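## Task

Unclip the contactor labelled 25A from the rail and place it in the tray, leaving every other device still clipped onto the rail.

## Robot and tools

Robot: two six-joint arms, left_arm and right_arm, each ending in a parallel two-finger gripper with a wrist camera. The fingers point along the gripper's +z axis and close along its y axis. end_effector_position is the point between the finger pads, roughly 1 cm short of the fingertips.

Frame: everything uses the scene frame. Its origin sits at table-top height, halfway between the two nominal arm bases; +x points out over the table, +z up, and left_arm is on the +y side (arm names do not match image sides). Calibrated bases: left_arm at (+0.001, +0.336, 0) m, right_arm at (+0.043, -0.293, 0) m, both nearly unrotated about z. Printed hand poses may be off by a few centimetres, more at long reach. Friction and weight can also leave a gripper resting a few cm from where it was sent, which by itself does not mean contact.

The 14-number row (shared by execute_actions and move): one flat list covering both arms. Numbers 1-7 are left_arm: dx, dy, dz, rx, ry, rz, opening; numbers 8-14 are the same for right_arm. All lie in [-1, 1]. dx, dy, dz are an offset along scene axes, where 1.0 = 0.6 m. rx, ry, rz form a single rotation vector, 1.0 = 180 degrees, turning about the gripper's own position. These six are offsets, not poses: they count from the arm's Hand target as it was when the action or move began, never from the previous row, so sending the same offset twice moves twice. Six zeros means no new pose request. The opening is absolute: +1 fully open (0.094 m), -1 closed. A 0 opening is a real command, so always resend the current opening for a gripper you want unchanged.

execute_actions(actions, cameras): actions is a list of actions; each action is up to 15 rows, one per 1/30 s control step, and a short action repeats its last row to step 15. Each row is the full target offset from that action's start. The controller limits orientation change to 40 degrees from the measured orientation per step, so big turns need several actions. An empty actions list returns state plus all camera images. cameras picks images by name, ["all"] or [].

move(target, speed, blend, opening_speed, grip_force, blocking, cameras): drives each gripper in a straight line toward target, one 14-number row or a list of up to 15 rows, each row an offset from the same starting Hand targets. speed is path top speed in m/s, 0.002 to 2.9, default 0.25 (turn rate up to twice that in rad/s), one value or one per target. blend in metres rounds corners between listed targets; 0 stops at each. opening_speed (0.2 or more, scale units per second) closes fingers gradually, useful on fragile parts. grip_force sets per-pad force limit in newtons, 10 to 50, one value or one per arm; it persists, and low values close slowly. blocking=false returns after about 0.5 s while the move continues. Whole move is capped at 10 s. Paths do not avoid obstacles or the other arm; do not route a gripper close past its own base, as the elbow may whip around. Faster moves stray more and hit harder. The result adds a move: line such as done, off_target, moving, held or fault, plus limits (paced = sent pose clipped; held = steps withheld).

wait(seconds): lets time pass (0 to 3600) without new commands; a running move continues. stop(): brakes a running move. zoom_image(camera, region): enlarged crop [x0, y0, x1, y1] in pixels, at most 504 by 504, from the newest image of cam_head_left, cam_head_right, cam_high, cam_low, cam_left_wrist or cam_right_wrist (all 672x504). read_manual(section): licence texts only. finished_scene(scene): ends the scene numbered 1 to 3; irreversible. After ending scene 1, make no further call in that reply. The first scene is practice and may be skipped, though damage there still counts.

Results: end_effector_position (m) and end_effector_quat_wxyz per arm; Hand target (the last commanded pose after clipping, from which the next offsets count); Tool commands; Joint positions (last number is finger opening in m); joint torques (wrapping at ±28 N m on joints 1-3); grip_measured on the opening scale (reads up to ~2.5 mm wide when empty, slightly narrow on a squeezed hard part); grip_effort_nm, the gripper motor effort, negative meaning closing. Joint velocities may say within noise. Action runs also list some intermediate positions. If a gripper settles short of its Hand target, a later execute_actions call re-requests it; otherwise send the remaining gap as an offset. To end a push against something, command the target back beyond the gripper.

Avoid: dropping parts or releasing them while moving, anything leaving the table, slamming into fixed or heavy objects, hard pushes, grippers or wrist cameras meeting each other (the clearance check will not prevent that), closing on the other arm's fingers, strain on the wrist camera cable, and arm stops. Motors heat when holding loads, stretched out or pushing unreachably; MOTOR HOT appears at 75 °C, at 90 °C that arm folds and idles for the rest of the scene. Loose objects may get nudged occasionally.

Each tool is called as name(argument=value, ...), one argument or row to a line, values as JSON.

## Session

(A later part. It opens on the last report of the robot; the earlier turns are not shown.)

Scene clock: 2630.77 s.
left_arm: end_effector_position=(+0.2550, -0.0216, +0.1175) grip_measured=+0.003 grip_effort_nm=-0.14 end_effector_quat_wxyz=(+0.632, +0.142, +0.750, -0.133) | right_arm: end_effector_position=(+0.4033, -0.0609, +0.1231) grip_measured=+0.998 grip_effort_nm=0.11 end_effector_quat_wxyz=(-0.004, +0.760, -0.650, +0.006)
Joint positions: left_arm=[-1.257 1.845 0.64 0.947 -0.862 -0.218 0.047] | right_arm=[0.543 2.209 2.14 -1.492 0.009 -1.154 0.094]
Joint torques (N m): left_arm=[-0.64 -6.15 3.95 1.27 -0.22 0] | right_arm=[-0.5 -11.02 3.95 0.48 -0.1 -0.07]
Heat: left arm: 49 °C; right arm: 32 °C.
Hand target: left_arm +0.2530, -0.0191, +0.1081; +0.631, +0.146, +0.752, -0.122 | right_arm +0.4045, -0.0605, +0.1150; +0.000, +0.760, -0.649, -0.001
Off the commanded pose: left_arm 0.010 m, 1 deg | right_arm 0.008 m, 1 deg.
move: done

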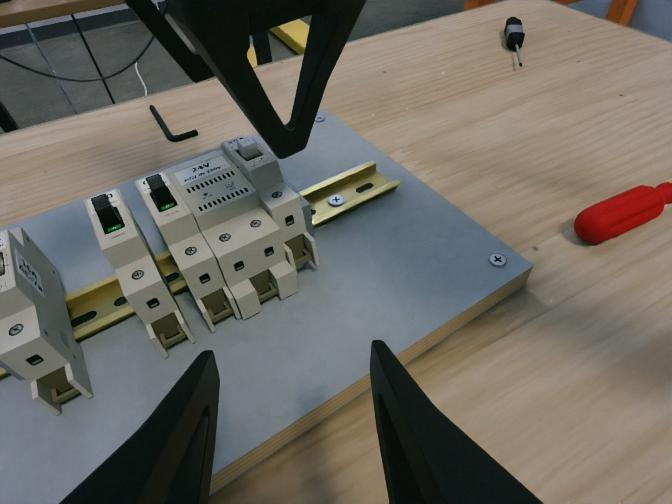

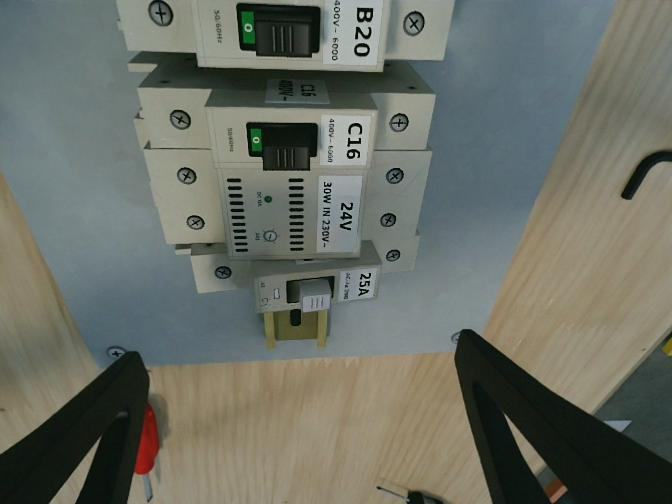

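move(
  target=[0,0,0,0,0,0,0,0.0083,-0.0007,-0.0583,0,0,0,1.0],
  speed=0.06,
  cameras=["cam_left_wrist","cam_right_wrist"],
)

Scene clock: 2657.57 s.
left_arm: end_effector_position=(+0.2550, -0.0216, +0.1175) grip_measured=+0.003 grip_effort_nm=-0.14 end_effector_quat_wxyz=(+0.632, +0.142, +0.750, -0.133) | right_arm: end_effector_position=(+0.4085, -0.0605, +0.0905) grip_measured=+0.998 grip_effort_nm=0.11 end_effector_quat_wxyz=(-0.006, +0.760, -0.649, +0.007)
Joint positions: left_arm=[-1.257 1.845 0.64 0.947 -0.862 -0.218 0.047] | right_arm=[0.537 2.209 2.01 -1.356 0.009 -1.16 0.094]
Joint torques (N m): left_arm=[-0.66 -6 3.82 1.29 -0.21 0.04] | right_arm=[-0.61 -10.73 4.04 0.48 -0.1 -0.09]
Heat: left arm: 49 °C; right arm: 33 °C.
Hand target: left_arm +0.2530, -0.0191, +0.1081; +0.631, +0.146, +0.752, -0.122 | right_arm +0.4094, -0.0611, +0.0800; +0.000, +0.760, -0.650, -0.001
Off the commanded pose: left_arm 0.010 m, 1 deg | right_arm 0.011 m, 1 deg.
move: off_target (right_arm)

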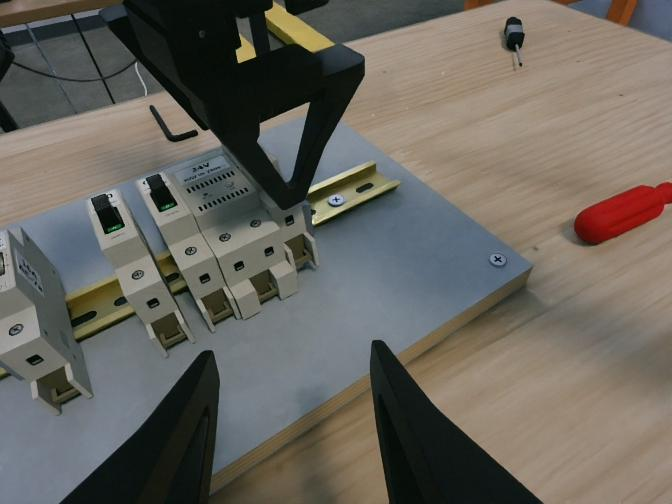

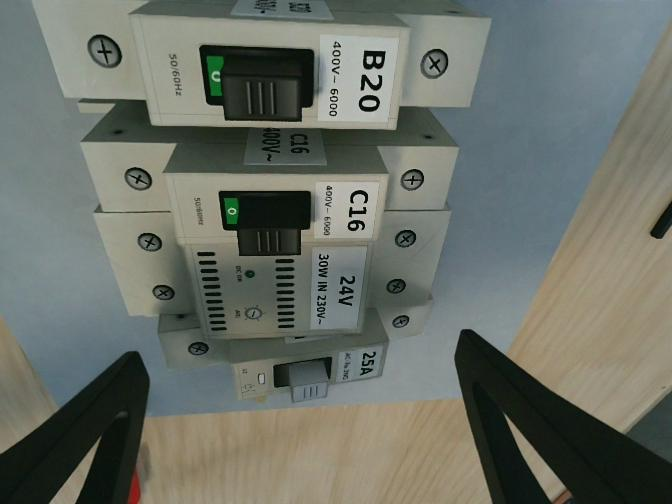

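zoom_image(
  camera="cam_right_wrist",
  region=[180, 280, 440, 440],
)

zoom_image(
  camera="cam_left_wrist",
  region=[180, 110, 380, 270],
)

Scaled by 1.938 from the camera's image (finer frame: 960x720).

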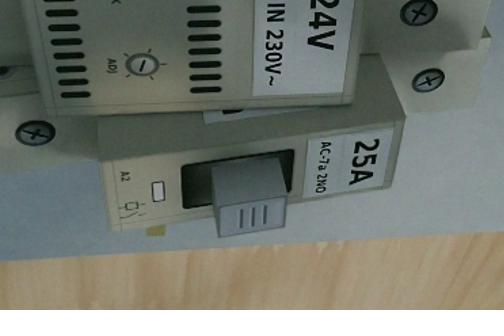

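Scaled by 2.520 from the camera's image (finer frame: 960x720).

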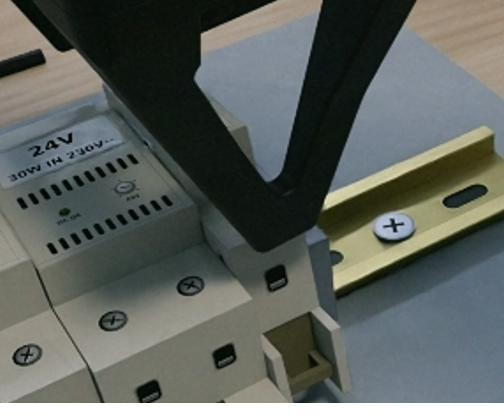

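move(
  target=[0,0,0,0,0,0,0,0.0035,-0.0063,-0.02,0,0,0,1.0],
  speed=0.05,
  cameras=["cam_left_wrist","cam_right_wrist"],
)

Scene clock: 2687.43 s.
left_arm: end_effector_position=(+0.2550, -0.0216, +0.1175) grip_measured=+0.003 grip_effort_nm=-0.14 end_effector_quat_wxyz=(+0.632, +0.142, +0.750, -0.133) | right_arm: end_effector_position=(+0.4115, -0.0648, +0.0785) grip_measured=+0.998 grip_effort_nm=0.11 end_effector_quat_wxyz=(-0.006, +0.760, -0.650, +0.007)
Joint positions: left_arm=[-1.257 1.845 0.64 0.947 -0.862 -0.218 0.047] | right_arm=[0.525 2.209 1.962 -1.309 0.009 -1.17 0.094]
Joint torques (N m): left_arm=[-0.64 -6.11 3.89 1.32 -0.23 0] | right_arm=[-0.42 -10.73 4.04 0.49 -0.1 -0.08]
Heat: left arm: 49 °C; right arm: 33 °C.
Hand target: left_arm +0.2530, -0.0191, +0.1081; +0.631, +0.146, +0.752, -0.122 | right_arm +0.4116, -0.0648, +0.0680; +0.000, +0.760, -0.649, -0.001
Off the commanded pose: left_arm 0.010 m, 1 deg | right_arm 0.011 m, 1 deg.
move: off_target (right_arm)

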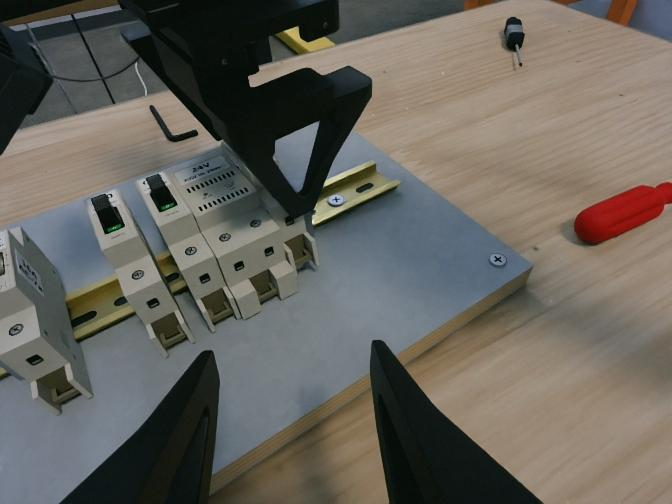

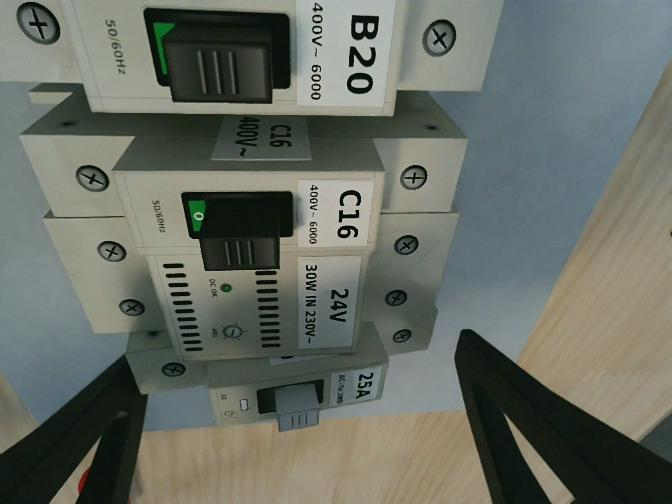

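move(
  target=[0,0,0,0,0,0,0,-0.0025,-0.0004,0,0,0,0,-0.25],
  speed=0.05,
  opening_speed=0.4,
  grip_force=[50,30],
  cameras=["cam_left_wrist","cam_right_wrist"],
)

Scene clock: 2718.33 s.
left_arm: end_effector_position=(+0.2550, -0.0216, +0.1175) grip_measured=+0.003 grip_effort_nm=-0.14 end_effector_quat_wxyz=(+0.632, +0.142, +0.750, -0.133) | right_arm: end_effector_position=(+0.4091, -0.0664, +0.0755) grip_measured=+0.804 grip_effort_nm=-0.66 end_effector_quat_wxyz=(+0.000, +0.760, -0.650, +0.005)
Joint positions: left_arm=[-1.257 1.845 0.64 0.947 -0.862 -0.218 0.047] | right_arm=[0.525 2.209 1.95 -1.308 0.009 -1.171 0.085]
Joint torques (N m): left_arm=[-0.65 -5.98 3.84 1.32 -0.25 0.03] | right_arm=[-0.29 -11.17 4.16 0.51 -0.1 -0.07]
Heat: left arm: 49 °C; right arm: 34 °C.
Hand target: left_arm +0.2530, -0.0191, +0.1081; +0.631, +0.146, +0.752, -0.122 | right_arm +0.4102, -0.0650, +0.0680; +0.000, +0.760, -0.650, -0.001
Off the commanded pose: left_arm 0.010 m, 1 deg | right_arm 0.008 m, 1 deg.
grip_force (N): 50, 30
move: done

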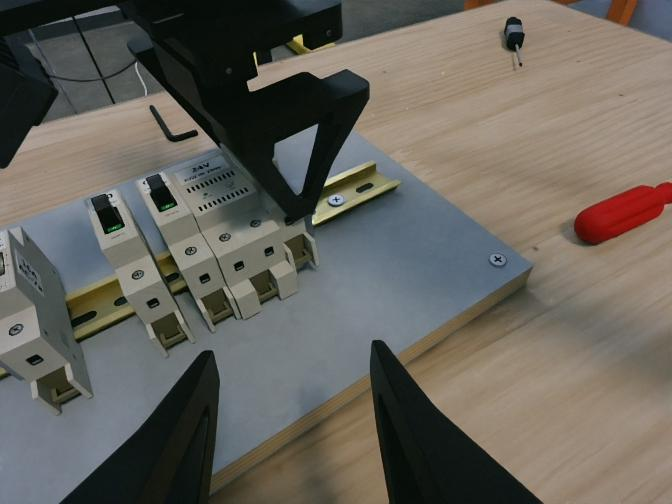

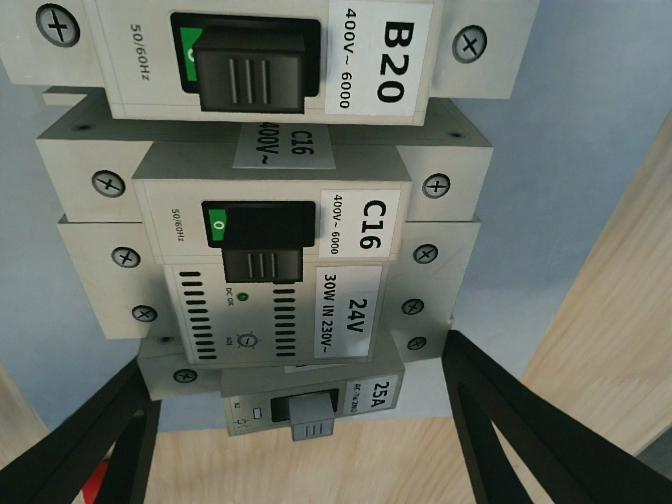

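move(
  target=[
    [0,0,0,0,0,0,0,0,0,0,0,0,0,1.0],
    [0,0,0,0,0,0,0,0,0,-0.0167,0,0,0,1.0],
  ],
  speed=0.04,
  grip_force=[50,40],
  cameras=["cam_left_wrist","cam_right_wrist"],
)

Scene clock: 2757.53 s.
left_arm: end_effector_position=(+0.2550, -0.0216, +0.1175) grip_measured=+0.003 grip_effort_nm=-0.15 end_effector_quat_wxyz=(+0.632, +0.142, +0.750, -0.133) | right_arm: end_effector_position=(+0.4104, -0.0655, +0.0669) grip_measured=+0.998 grip_effort_nm=0.11 end_effector_quat_wxyz=(-0.004, +0.760, -0.650, +0.006)
Joint positions: left_arm=[-1.257 1.845 0.64 0.948 -0.862 -0.218 0.047] | right_arm=[0.525 2.209 1.916 -1.267 0.009 -1.171 0.094]
Joint torques (N m): left_arm=[-0.61 -6.09 3.81 1.32 -0.22 0] | right_arm=[-0.29 -11.02 4 0.48 -0.1 -0.07]
Heat: left arm: 50 °C; right arm: 34 °C.
Hand target: left_arm +0.2530, -0.0191, +0.1082; +0.631, +0.146, +0.752, -0.122 | right_arm +0.4101, -0.0651, +0.0580; +0.000, +0.760, -0.650, -0.001
Off the commanded pose: left_arm 0.010 m, 1 deg | right_arm 0.009 m, 1 deg.
grip_force (N): 50, 40
move: done

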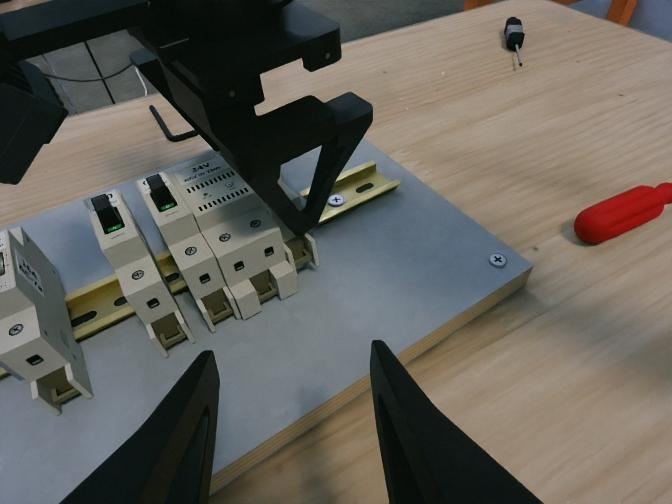

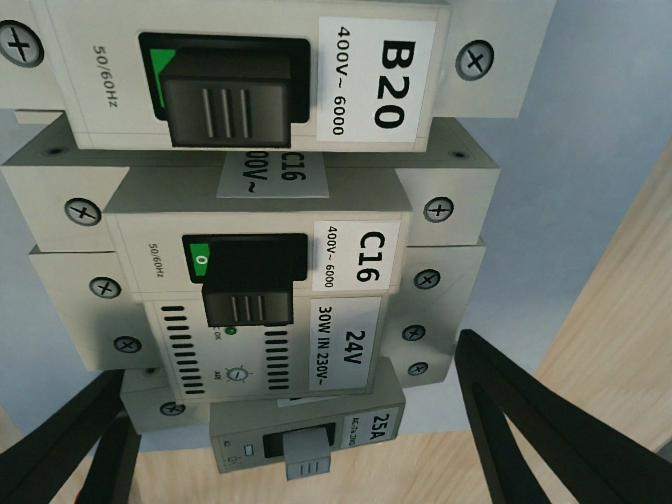

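move(
  target=[0,0,0,0,0,0,0,0,0,0,0,0,0,0.6],
  opening_speed=0.4,
  cameras=["cam_left_wrist","cam_right_wrist"],
)

Scene clock: 2770.17 s.
left_arm: end_effector_position=(+0.2550, -0.0216, +0.1175) grip_measured=+0.003 grip_effort_nm=-0.14 end_effector_quat_wxyz=(+0.632, +0.142, +0.750, -0.133) | right_arm: end_effector_position=(+0.4093, -0.0660, +0.0669) grip_measured=+0.832 grip_effort_nm=-0.85 end_effector_quat_wxyz=(-0.002, +0.760, -0.650, +0.005)
Joint positions: left_arm=[-1.257 1.845 0.64 0.948 -0.862 -0.218 0.047] | right_arm=[0.525 2.209 1.916 -1.272 0.008 -1.171 0.086]
Joint torques (N m): left_arm=[-0.57 -5.9 3.88 1.31 -0.23 0] | right_arm=[-0.29 -10.99 4.01 0.53 -0.09 -0.06]
Heat: left arm: 50 °C; right arm: 34 °C.
Hand target: left_arm +0.2530, -0.0191, +0.1082; +0.631, +0.146, +0.752, -0.122 | right_arm +0.4101, -0.0651, +0.0580; +0.000, +0.760, -0.649, -0.001
Off the commanded pose: left_arm 0.010 m, 1 deg | right_arm 0.009 m, 1 deg.
grip_force (N): 50, 40
move: done

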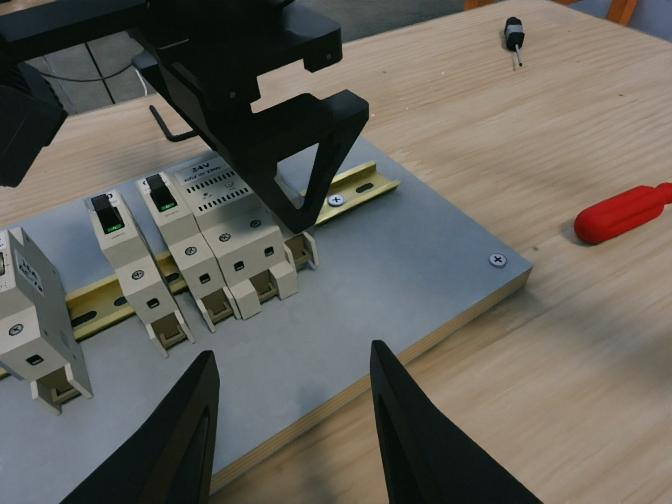

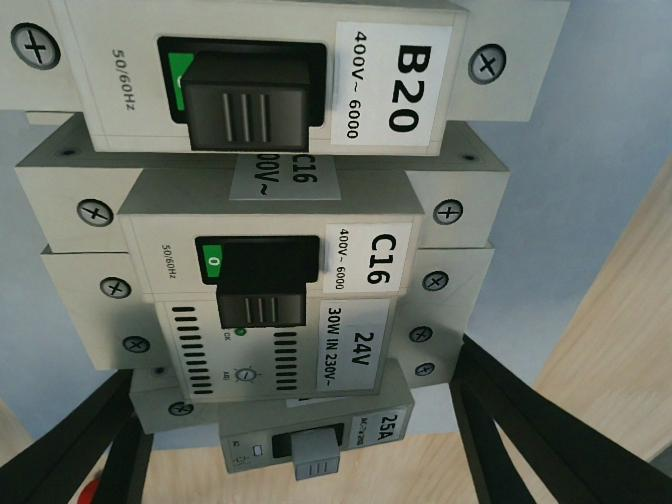

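move(
  target=[0,0,0,0,0,0,0,0.0099,0.0016,0.02,-0.0069,0.0439,0,0.6],
  speed=0.04,
  cameras=["cam_left_wrist","cam_right_wrist"],
)

Scene clock: 2813.30 s.
left_arm: end_effector_position=(+0.2550, -0.0216, +0.1175) grip_measured=+0.003 grip_effort_nm=-0.14 end_effector_quat_wxyz=(+0.632, +0.142, +0.750, -0.133) | right_arm: end_effector_position=(+0.4133, -0.0658, +0.0699) grip_measured=+0.831 grip_effort_nm=-0.85 end_effector_quat_wxyz=(+0.053, +0.758, -0.648, -0.037)
Joint positions: left_arm=[-1.257 1.845 0.64 0.948 -0.862 -0.218 0.047] | right_arm=[0.502 2.396 2.238 -1.538 -0.036 -1.197 0.086]
Joint torques (N m): left_arm=[-0.65 -6.06 3.86 1.33 -0.24 0.01] | right_arm=[-0.57 -11.38 7.9 -0.09 -0.18 -0.1]
Heat: left arm: 50 °C; right arm: 35 °C.
Hand target: left_arm +0.2530, -0.0191, +0.1082; +0.631, +0.146, +0.752, -0.122 | right_arm +0.4160, -0.0641, +0.0699; +0.053, +0.758, -0.648, -0.046
Off the commanded pose: left_arm 0.010 m, 1 deg | right_arm 0.003 m, 1 deg.
grip_force (N): 50, 40
move: done

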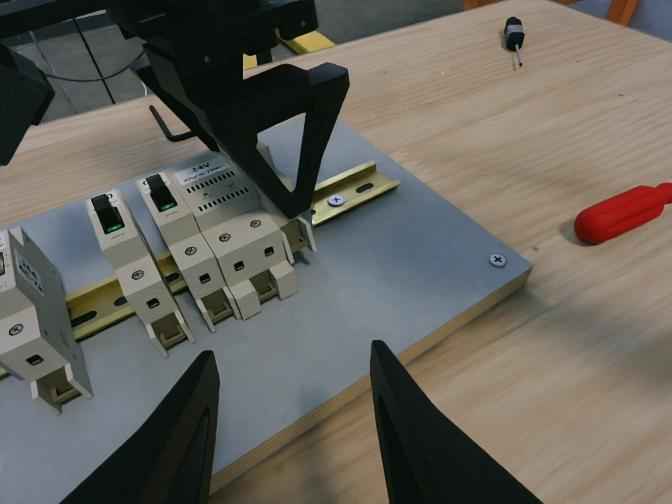

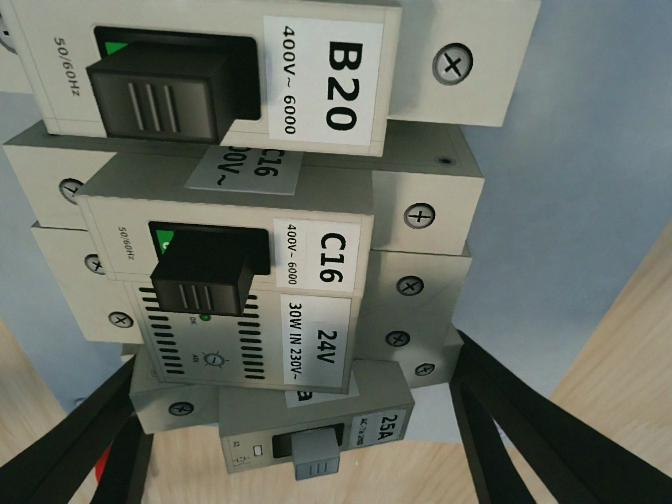

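move(
  target=[
    [0,0,0,0,0,0,0,0.0107,0.0017,0.01,0,0,0,0.6],
    [0,0,0,0,0,0,0,0.0107,0.0017,0.0667,0,0,0,0.6],
  ],
  speed=0.04,
  cameras=["cam_left_wrist","cam_right_wrist"],
)

Scene clock: 2822.53 s.
left_arm: end_effector_position=(+0.2550, -0.0216, +0.1175) grip_measured=+0.003 grip_effort_nm=-0.14 end_effector_quat_wxyz=(+0.632, +0.142, +0.750, -0.133) | right_arm: end_effector_position=(+0.4193, -0.0644, +0.0750) grip_measured=+0.831 grip_effort_nm=-0.85 end_effector_quat_wxyz=(+0.046, +0.759, -0.649, -0.036)
Joint positions: left_arm=[-1.257 1.845 0.64 0.948 -0.862 -0.218 0.047] | right_arm=[0.497 2.415 2.293 -1.56 -0.038 -1.201 0.086]
Joint torques (N m): left_arm=[-0.79 -6.04 3.88 1.33 -0.2 0.01] | right_arm=[-0.57 -18.58 6.52 -0.09 -0.16 -0.07]
Heat: left arm: 50 °C; right arm: 36 °C.
Hand target: left_arm +0.2530, -0.0191, +0.1082; +0.631, +0.146, +0.752, -0.122 | right_arm +0.4225, -0.0630, +0.1099; +0.053, +0.759, -0.648, -0.046
Off the commanded pose: left_arm 0.010 m, 1 deg | right_arm 0.035 m, 1 deg.
joint sent to its limit (right arm) — joint 4 (wrist pitch), lower limit. The joint targets are off in orientation, not in position.
grip_force (N): 50, 40
move: off_target (right_arm)

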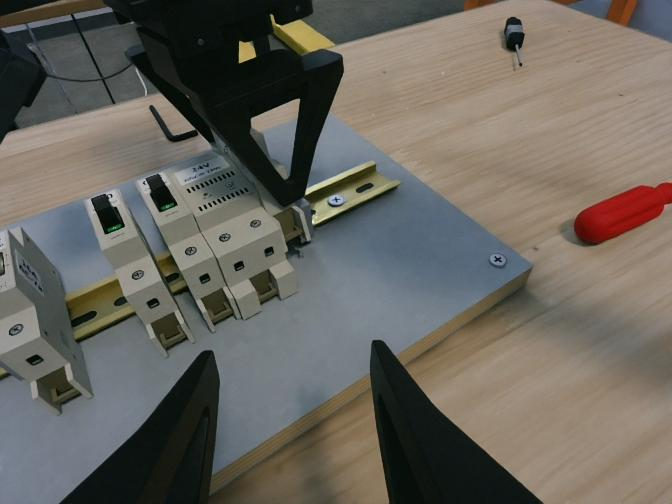

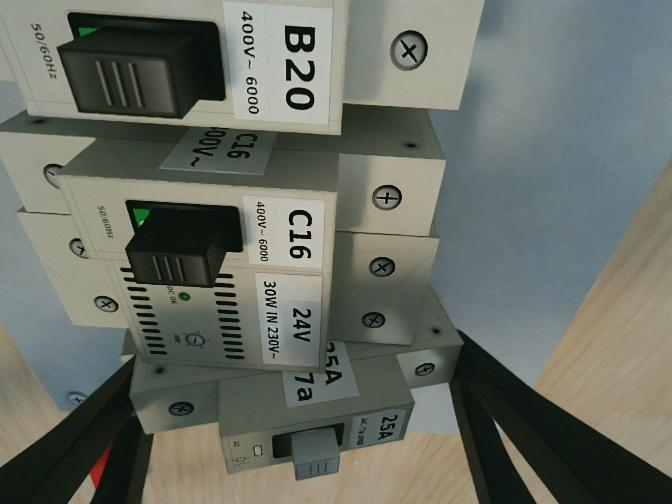

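zoom_image(
  camera="cam_left_wrist",
  region=[200, 120, 360, 280],
)

zoom_image(
  camera="cam_right_wrist",
  region=[100, 240, 500, 504],
)

Scaled by 3.150 from the camera's image (finer frame: 960x720).

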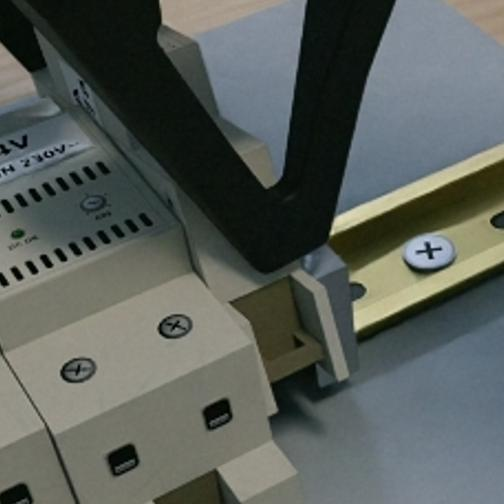

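Scaled by 1.260 from the camera's image (finer frame: 960x720).

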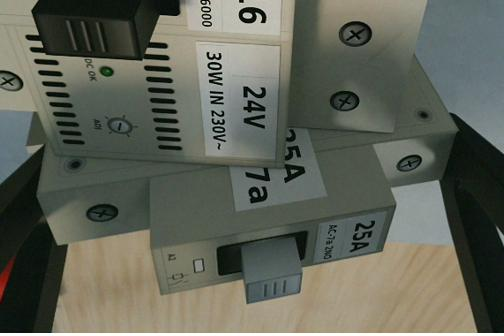

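move(
  target=[
    [0,0,0,0,0,0,0,0.0082,0.0013,-0.0467,0,0,0,0.6],
    [0,0,0,0,0,0,0,0.0165,0.0026,-0.0483,0,0,0,0.6],
  ],
  speed=0.04,
  cameras=["cam_left_wrist","cam_right_wrist"],
)

Scene clock: 2884.57 s.
left_arm: end_effector_position=(+0.2550, -0.0216, +0.1175) grip_measured=+0.003 grip_effort_nm=-0.14 end_effector_quat_wxyz=(+0.632, +0.142, +0.750, -0.133) | right_arm: end_effector_position=(+0.4279, -0.0634, +0.0806) grip_measured=+0.831 grip_effort_nm=-0.85 end_effector_quat_wxyz=(+0.032, +0.759, -0.650, -0.032)
Joint positions: left_arm=[-1.257 1.845 0.64 0.948 -0.862 -0.218 0.047] | right_arm=[0.489 2.425 2.337 -1.565 -0.038 -1.207 0.086]
Joint torques (N m): left_arm=[-0.62 -6 3.92 1.3 -0.21 0.04] | right_arm=[-0.51 -11.63 7.99 0.02 -0.15 -0.09]
Heat: left arm: 50 °C; right arm: 41 °C.
Hand target: left_arm +0.2530, -0.0191, +0.1082; +0.631, +0.146, +0.752, -0.122 | right_arm +0.4323, -0.0615, +0.0811; +0.053, +0.759, -0.648, -0.046
Off the commanded pose: left_arm 0.010 m, 1 deg | right_arm 0.005 m, 3 deg.
joint sent to its limit (right arm) — joint 4 (wrist pitch), lower limit. The joint targets are off in orientation, not in position.
grip_force (N): 50, 40
move: off_target (right_arm)

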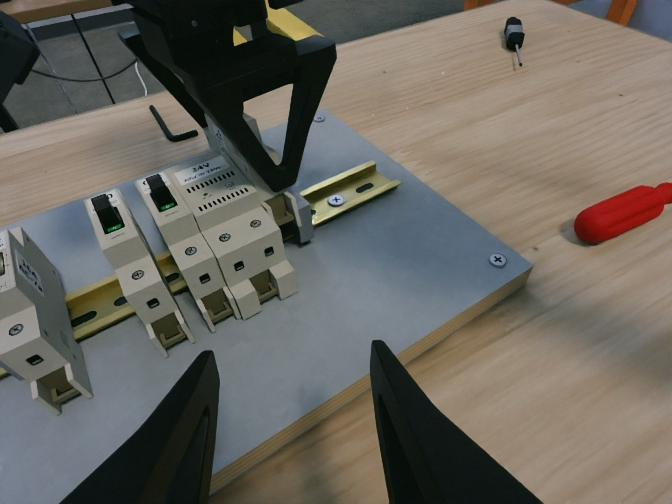

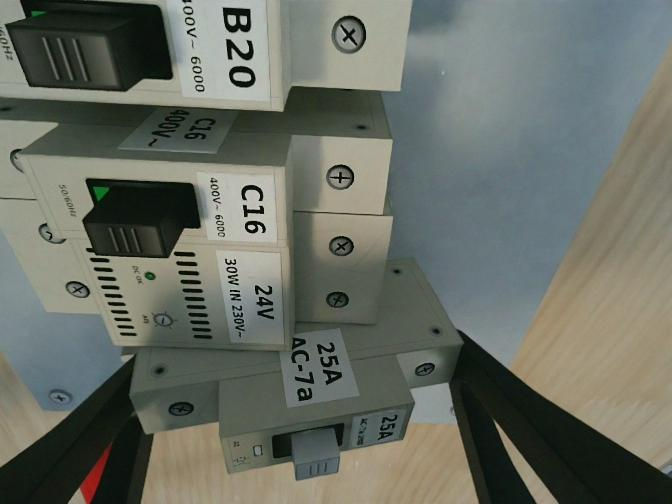

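move(
  target=[
    [0,0,0,0,0,0,0,-0.0083,-0.0013,0.06,0,0,0,0.6],
    [0,0,0,0,0,0,0,-0.0583,0.0,0.14,0.0069,-0.0439,0,0.6],
  ],
  speed=0.06,
  cameras=["cam_left_wrist","cam_right_wrist"],
)

Scene clock: 2922.70 s.
left_arm: end_effector_position=(+0.2550, -0.0216, +0.1175) grip_measured=+0.003 grip_effort_nm=-0.14 end_effector_quat_wxyz=(+0.632, +0.142, +0.750, -0.133) | right_arm: end_effector_position=(+0.4035, -0.0598, +0.1332) grip_measured=+0.831 grip_effort_nm=-0.85 end_effector_quat_wxyz=(+0.002, +0.761, -0.649, -0.001)
Joint positions: left_arm=[-1.257 1.845 0.64 0.948 -0.862 -0.218 0.047] | right_arm=[0.54 2.246 2.242 -1.571 -0.001 -1.158 0.086]
Joint torques (N m): left_arm=[-0.65 -6.05 3.86 1.31 -0.23 0.01] | right_arm=[0.35 -18.63 4.12 0.23 -0.01 0.03]
Heat: left arm: 50 °C; right arm: 40 °C.
Hand target: left_arm +0.2530, -0.0191, +0.1082; +0.631, +0.146, +0.752, -0.122 | right_arm +0.3974, -0.0615, +0.1650; +0.000, +0.760, -0.650, -0.001
Off the commanded pose: left_arm 0.010 m, 1 deg | right_arm 0.032 m, 0 deg.
joint sent to its limit (right arm) — joint 4 (wrist pitch), lower limit. The joint targets are off in orientation, not in position.
grip_force (N): 50, 40
move: off_target (right_arm)

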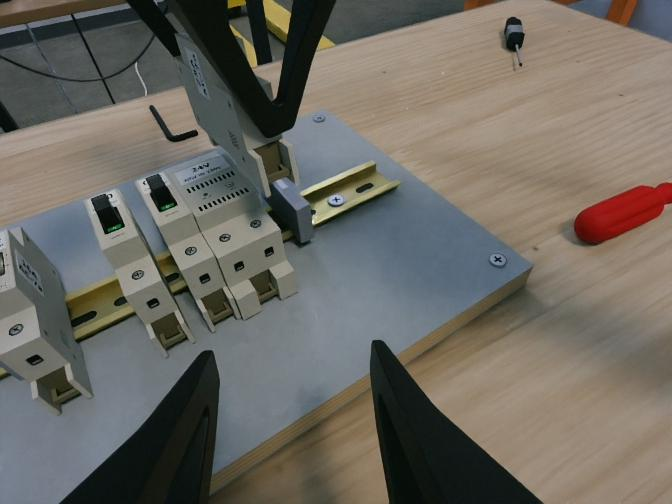

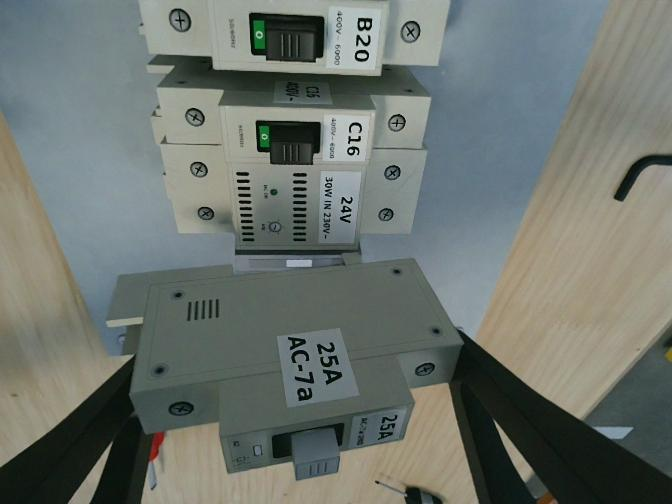

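execute_actions(
  actions=[
    [[0,0,0,0,0,0,0,0,0,0,0,0,0,0.6]],
  ],
)

Scene clock: 2930.40 s.
left_arm: end_effector_position=(+0.2550, -0.0216, +0.1175) grip_measured=+0.003 grip_effort_nm=-0.14 end_effector_quat_wxyz=(+0.632, +0.142, +0.750, -0.133) | right_arm: end_effector_position=(+0.4035, -0.0599, +0.1332) grip_measured=+0.831 grip_effort_nm=-0.85 end_effector_quat_wxyz=(+0.002, +0.760, -0.649, -0.001)
Joint positions: left_arm=[-1.257 1.845 0.64 0.948 -0.862 -0.218 0.047] | right_arm=[0.54 2.246 2.242 -1.571 -0.001 -1.157 0.086]
Joint torques (N m): left_arm=[-0.66 -6.02 3.93 1.32 -0.21 0.02] | right_arm=[0.34 -18.65 4.07 0.23 0.01 0.02]
Heat: left arm: 50 °C; right arm: 41 °C.
Hand target: left_arm +0.2530, -0.0191, +0.1082; +0.631, +0.146, +0.752, -0.122 | right_arm +0.3974, -0.0616, +0.1650; +0.000, +0.760, -0.649, -0.001
Off the commanded pose: left_arm 0.010 m, 1 deg | right_arm 0.032 m, 0 deg.
joint sent to its limit (right arm) — joint 4 (wrist pitch), lower limit. The joint targets are off in orientation, not in position.
grip_force (N): 50, 40
Step readings (end_effector_position of left_arm | right_arm):
0: (+0.2550, -0.0216, +0.1175) | (+0.4035, -0.0599, +0.1332)
1: (+0.2550, -0.0216, +0.1175) | (+0.4035, -0.0599, +0.1332)
2: (+0.2550, -0.0216, +0.1175) | (+0.4035, -0.0599, +0.1332)
4: (+0.2550, -0.0216, +0.1175) | (+0.4035, -0.0599, +0.1332)
8: (+0.2550, -0.0216, +0.1175) | (+0.4035, -0.0599, +0.1332)
15: (+0.2550, -0.0216, +0.1175) | (+0.4035, -0.0599, +0.1332)

move(
  target=[0,0,0,0,0,0,0,-0.03,-0.03,0.03,0,0,0,0.6],
  speed=0.06,
  cameras=["cam_left_wrist","cam_right_wrist"],
)

Scene clock: 2944.20 s.
left_arm: end_effector_position=(+0.2550, -0.0216, +0.1175) grip_measured=+0.003 grip_effort_nm=-0.14 end_effector_quat_wxyz=(+0.632, +0.142, +0.750, -0.133) | right_arm: end_effector_position=(+0.3838, -0.0727, +0.1549) grip_measured=+0.831 grip_effort_nm=-0.85 end_effector_quat_wxyz=(-0.004, +0.761, -0.649, +0.001)
Joint positions: left_arm=[-1.257 1.845 0.64 0.948 -0.862 -0.218 0.047] | right_arm=[0.54 2.125 2.134 -1.571 -0.001 -1.159 0.086]
Joint torques (N m): left_arm=[-0.64 -6.05 3.86 1.3 -0.2 0.01] | right_arm=[-0.75 -17.35 4.14 0.27 0.01 -0.08]
Heat: left arm: 50 °C; right arm: 43 °C.
Hand target: left_arm +0.2530, -0.0191, +0.1082; +0.631, +0.146, +0.752, -0.122 | right_arm +0.3794, -0.0796, +0.1830; +0.000, +0.760, -0.650, -0.001
Off the commanded pose: left_arm 0.010 m, 1 deg | right_arm 0.029 m, 1 deg.
joint sent to its limit (right arm) — joint 4 (wrist pitch), lower limit. The joint targets are off in orientation, not in position.
grip_force (N): 50, 40
move: off_target (right_arm)

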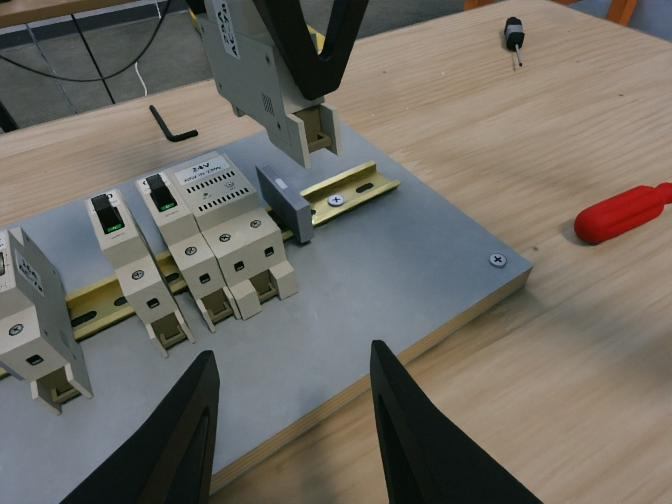

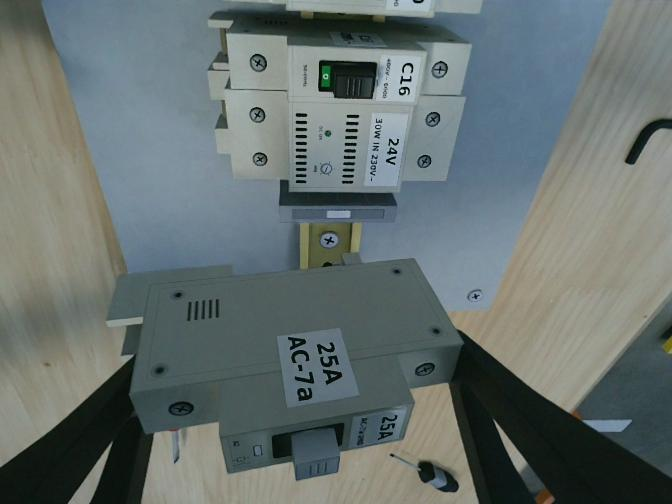

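move(
  target=[
    [-0.005,0.1985,0.2863,0,0,0.122,0,0,0,0,0,0,0,0.6],
    [0.1283,0.7318,0.2863,0,0,0.378,0,0,0,0,0,0,0,0.6],
    [-0.1217,0.9485,0.2363,0,0,0.6,0,0,0,0,0,0,0,0.6],
  ],
  speed=0.2,
  blend=[0.05,0.05,0],
  cameras=["cam_head_left","cam_right_wrist"],
)

Scene clock: 2961.97 s.
left_arm: end_effector_position=(+0.1875, +0.5490, +0.2493) grip_measured=+0.003 grip_effort_nm=-0.14 end_effector_quat_wxyz=(-0.471, +0.518, -0.567, -0.434) | right_arm: end_effector_position=(+0.3838, -0.0727, +0.1549) grip_measured=+0.831 grip_effort_nm=-0.85 end_effector_quat_wxyz=(-0.004, +0.761, -0.649, +0.001)
Joint positions: left_arm=[0.217 0.939 0.652 -0.283 -1.231 -0.54 0.047] | right_arm=[0.54 2.125 2.134 -1.571 -0.001 -1.159 0.086]
Joint torques (N m): left_arm=[0.7 -3.33 5.9 0.8 -0.35 -0.05] | right_arm=[-0.76 -17.39 4.08 0.26 0.01 -0.08]
Heat: left arm: 49 °C; right arm: 45 °C.
Hand target: left_arm +0.1801, +0.5500, +0.2500; +0.470, -0.522, +0.560, +0.439 | right_arm +0.3795, -0.0795, +0.1830; +0.000, +0.760, -0.650, -0.001
Off the commanded pose: left_arm 0.008 m, 1 deg | right_arm 0.029 m, 1 deg.
joint sent to its limit (right arm) — joint 4 (wrist pitch), lower limit. The joint targets are off in orientation, not in position.
grip_force (N): 50, 40
move: done

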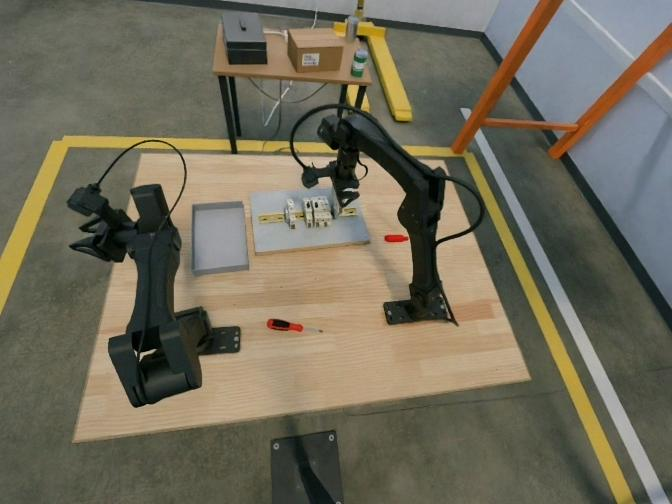

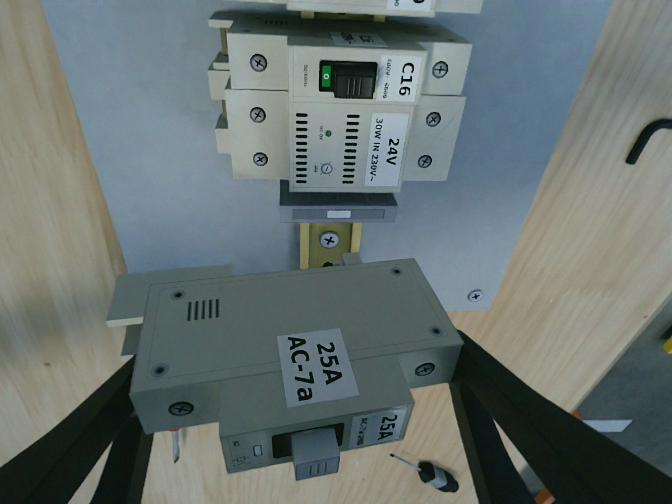

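move(
  target=[
    [0,0,0,0,0,0,0,-0.0575,0.2492,0.045,0.1117,-0.0138,-0.085,0.6],
    [0,0,0,0,0,0,0,-0.1742,0.5242,0.0117,0.2233,-0.0276,-0.17,0.6],
  ],
  speed=0.12,
  grip_force=50,
  blend=[0.03,0],
  cameras=["cam_head_left","cam_right_wrist","cam_left_wrist"],
)

Scene clock: 3041.90 s.
left_arm: end_effector_position=(+0.1875, +0.5490, +0.2493) grip_measured=+0.003 grip_effort_nm=-0.14 end_effector_quat_wxyz=(-0.471, +0.518, -0.567, -0.434) | right_arm: end_effector_position=(+0.2700, +0.2254, +0.1937) grip_measured=+0.823 grip_effort_nm=-1.04 end_effector_quat_wxyz=(+0.273, -0.524, +0.786, +0.184)
Joint positions: left_arm=[0.217 0.939 0.652 -0.283 -1.231 -0.54 0.047] | right_arm=[1.12 2.141 2.097 -0.857 -0.02 -0.02 0.086]
Joint torques (N m): left_arm=[0.72 -3.4 5.89 0.83 -0.33 -0.06] | right_arm=[0.16 -11.17 5.15 1.89 0.09 0.03]
Heat: left arm: 44 °C; right arm: 48 °C.
Hand target: left_arm +0.1802, +0.5499, +0.2500; +0.470, -0.522, +0.560, +0.439 | right_arm +0.2747, +0.2350, +0.1899; +0.286, -0.519, +0.783, +0.189
Off the commanded pose: left_arm 0.007 m, 1 deg | right_arm 0.011 m, 2 deg.
move: off_target (right_arm)
Images, in order (width x height): cam_head_left 672x504, cam_left_wrist 672x504, cam_right_wrist 672x504.

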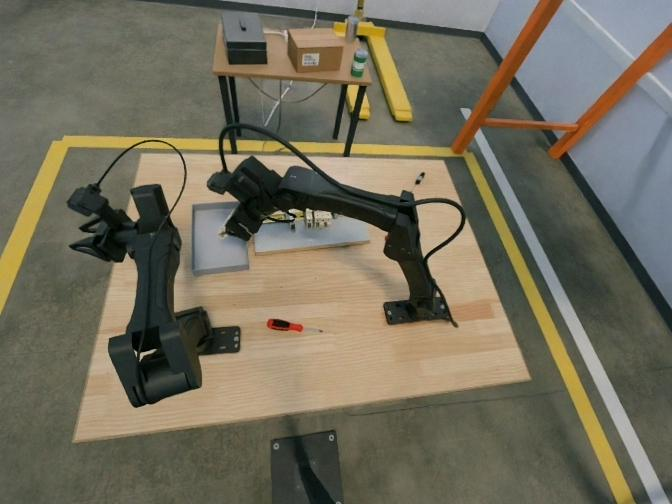

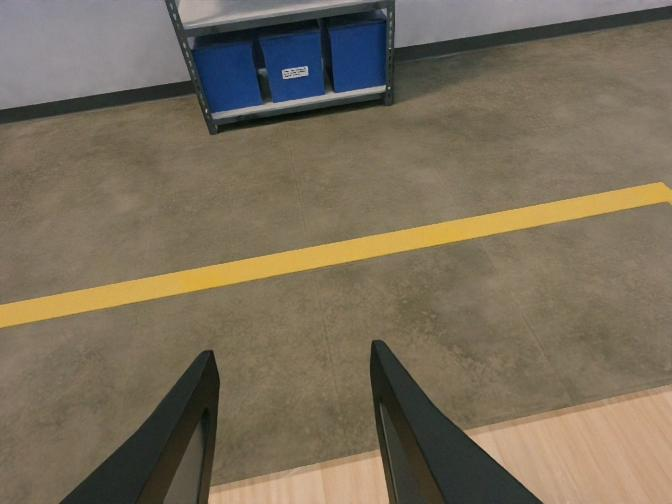

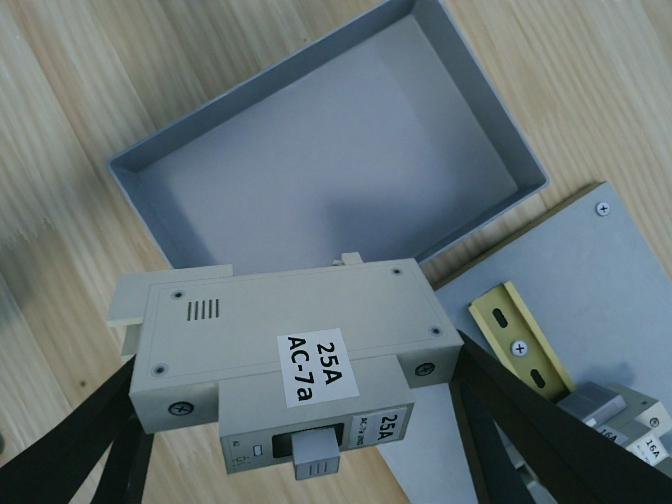

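move(
  target=[
    [0,0,0,0,0,0,0,0.0172,0.1083,-0.0332,0.0256,-0.0109,0,0.6],
    [0,0,0,0,0,0,0,0.0172,0.1083,-0.2,0.0256,-0.0109,0,0.6],
  ],
  speed=0.1,
  blend=[0.01,0],
  cameras=["cam_head_left","cam_right_wrist"],
)

Scene clock: 3162.17 s.
left_arm: end_effector_position=(+0.1875, +0.5490, +0.2493) grip_measured=+0.003 grip_effort_nm=-0.14 end_effector_quat_wxyz=(-0.471, +0.518, -0.567, -0.434) | right_arm: end_effector_position=(+0.2826, +0.2912, +0.0732) grip_measured=+0.823 grip_effort_nm=-1.03 end_effector_quat_wxyz=(+0.304, -0.516, +0.774, +0.205)
Joint positions: left_arm=[0.217 0.939 0.652 -0.283 -1.231 -0.54 0.047] | right_arm=[1.15 2.383 1.969 -0.406 0.001 0.005 0.086]
Joint torques (N m): left_arm=[0.57 -3.29 5.75 0.83 -0.34 -0.06] | right_arm=[0.34 -12.96 5.45 2.05 0.12 0.03]
Heat: left arm: 42 °C; right arm: 40 °C.
Hand target: left_arm +0.1802, +0.5499, +0.2500; +0.470, -0.522, +0.560, +0.439 | right_arm +0.2852, +0.3000, +0.0701; +0.320, -0.510, +0.770, +0.211
Off the commanded pose: left_arm 0.007 m, 1 deg | right_arm 0.010 m, 2 deg.
move: done

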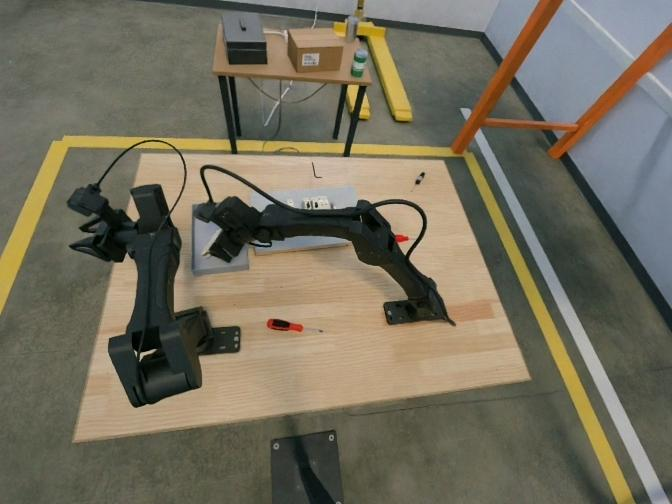

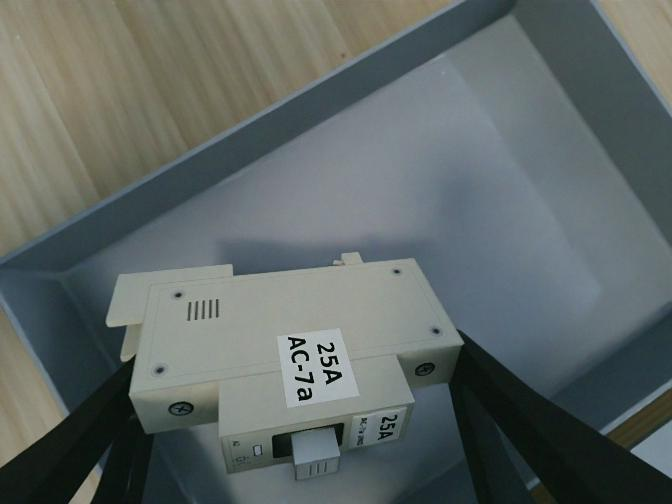

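move(
  target=[0,0,0,0,0,0,0,0.025,0.0,-0.0417,0,0,0,0.6],
  speed=0.05,
  cameras=["cam_right_wrist"],
)

Scene clock: 3171.70 s.
left_arm: end_effector_position=(+0.1875, +0.5490, +0.2493) grip_measured=+0.003 grip_effort_nm=-0.14 end_effector_quat_wxyz=(-0.471, +0.518, -0.567, -0.434) | right_arm: end_effector_position=(+0.2951, +0.2916, +0.0481) grip_measured=+0.823 grip_effort_nm=-1.03 end_effector_quat_wxyz=(+0.305, -0.512, +0.777, +0.201)
Joint positions: left_arm=[0.217 0.939 0.652 -0.283 -1.231 -0.54 0.047] | right_arm=[1.131 2.433 1.957 -0.347 -0.003 -0.004 0.086]
Joint torques (N m): left_arm=[0.55 -3.41 5.85 0.84 -0.37 -0.07] | right_arm=[-0.29 -12.98 5.79 2.04 -0.05 -0.07]
Heat: left arm: 42 °C; right arm: 41 °C.
Hand target: left_arm +0.1802, +0.5499, +0.2500; +0.470, -0.522, +0.560, +0.439 | right_arm +0.3001, +0.3001, +0.0452; +0.320, -0.510, +0.770, +0.212
Off the commanded pose: left_arm 0.007 m, 1 deg | right_arm 0.010 m, 2 deg.
move: done

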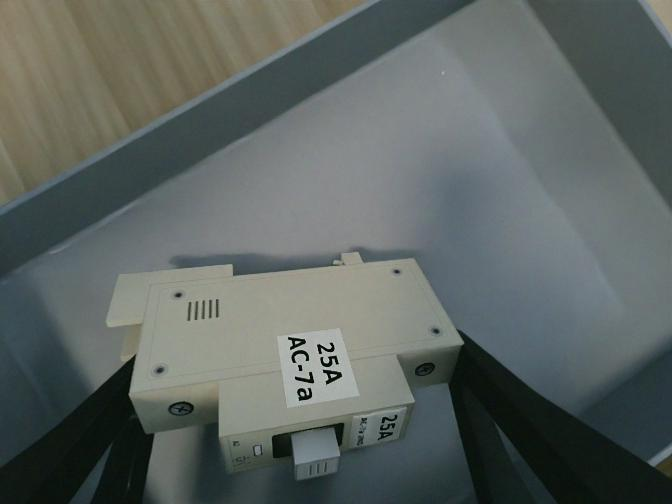

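move(
  target=[
    [0,0,0,0,0,0,0,0,0,-0.0133,0,0,0,0.6],
    [0,0,0,0,0,0,0,-0.0125,-0.03,-0.0583,0,0,0,0.6],
  ],
  speed=0.03,
  grip_force=[50,15],
  blend=[0.003,0],
  cameras=["cam_right_wrist"],
)

Scene clock: 3185.23 s.
left_arm: end_effector_position=(+0.1875, +0.5490, +0.2493) grip_measured=+0.003 grip_effort_nm=-0.14 end_effector_quat_wxyz=(-0.471, +0.518, -0.567, -0.434) | right_arm: end_effector_position=(+0.3017, +0.3003, +0.0350) grip_measured=+0.842 grip_effort_nm=-0.40 end_effector_quat_wxyz=(+0.362, -0.507, +0.750, +0.224)
Joint positions: left_arm=[0.217 0.939 0.652 -0.283 -1.231 -0.54 0.047] | right_arm=[1.131 2.433 1.804 -0.063 0.011 -0.032 0.087]
Joint torques (N m): left_arm=[0.68 -3.33 5.91 0.86 -0.34 -0.04] | right_arm=[-0.32 -14.72 2.73 1.02 -0.19 0.2]
Heat: left arm: 41 °C; right arm: 41 °C.
Hand target: left_arm +0.1802, +0.5499, +0.2500; +0.470, -0.522, +0.560, +0.439 | right_arm +0.2927, +0.2820, +0.0102; +0.320, -0.510, +0.770, +0.211
Off the commanded pose: left_arm 0.007 m, 1 deg | right_arm 0.032 m, 6 deg.
grip_force (N): 50, 15
move: off_target (right_arm)

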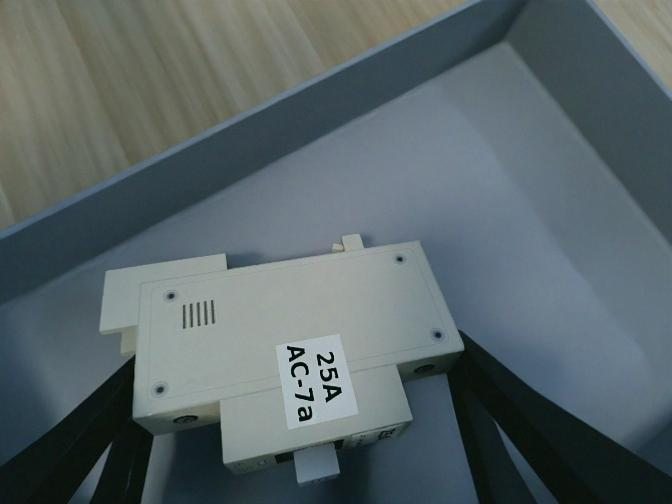

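move(
  target=[0,0,0,0,0,0,0,-0.0117,-0.0276,-0.015,0,0,0,0.6],
  speed=0.03,
  cameras=["cam_right_wrist"],
)

Scene clock: 3206.60 s.
left_arm: end_effector_position=(+0.1875, +0.5490, +0.2493) grip_measured=+0.003 grip_effort_nm=-0.14 end_effector_quat_wxyz=(-0.471, +0.518, -0.567, -0.434) | right_arm: end_effector_position=(+0.2988, +0.2948, +0.0379) grip_measured=+0.842 grip_effort_nm=-0.39 end_effector_quat_wxyz=(+0.385, -0.500, +0.738, +0.239)
Joint positions: left_arm=[0.217 0.939 0.652 -0.283 -1.231 -0.54 0.047] | right_arm=[1.131 2.39 1.685 0.073 0.009 -0.034 0.087]
Joint torques (N m): left_arm=[0.62 -3.48 5.94 0.84 -0.33 -0.06] | right_arm=[-0.32 -14.63 2.03 0.54 -0.16 0.22]
Heat: left arm: 41 °C; right arm: 42 °C.
Hand target: left_arm +0.1802, +0.5499, +0.2500; +0.470, -0.522, +0.560, +0.439 | right_arm +0.2856, +0.2653, +0.0009; +0.320, -0.510, +0.770, +0.211
Off the commanded pose: left_arm 0.007 m, 1 deg | right_arm 0.049 m, 9 deg.
grip_force (N): 50, 15
move: off_target (right_arm)

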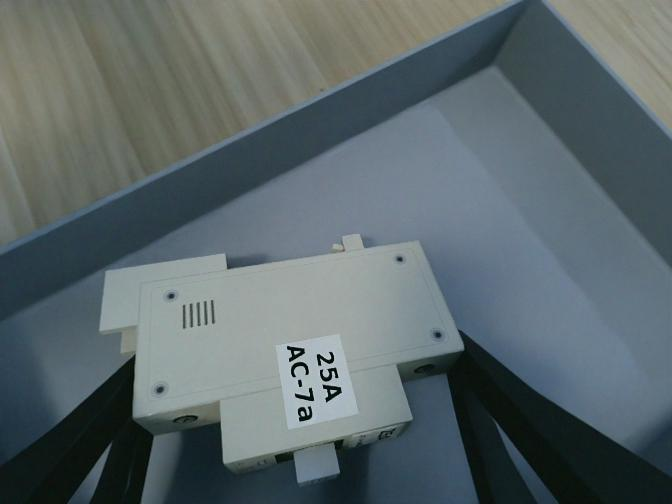

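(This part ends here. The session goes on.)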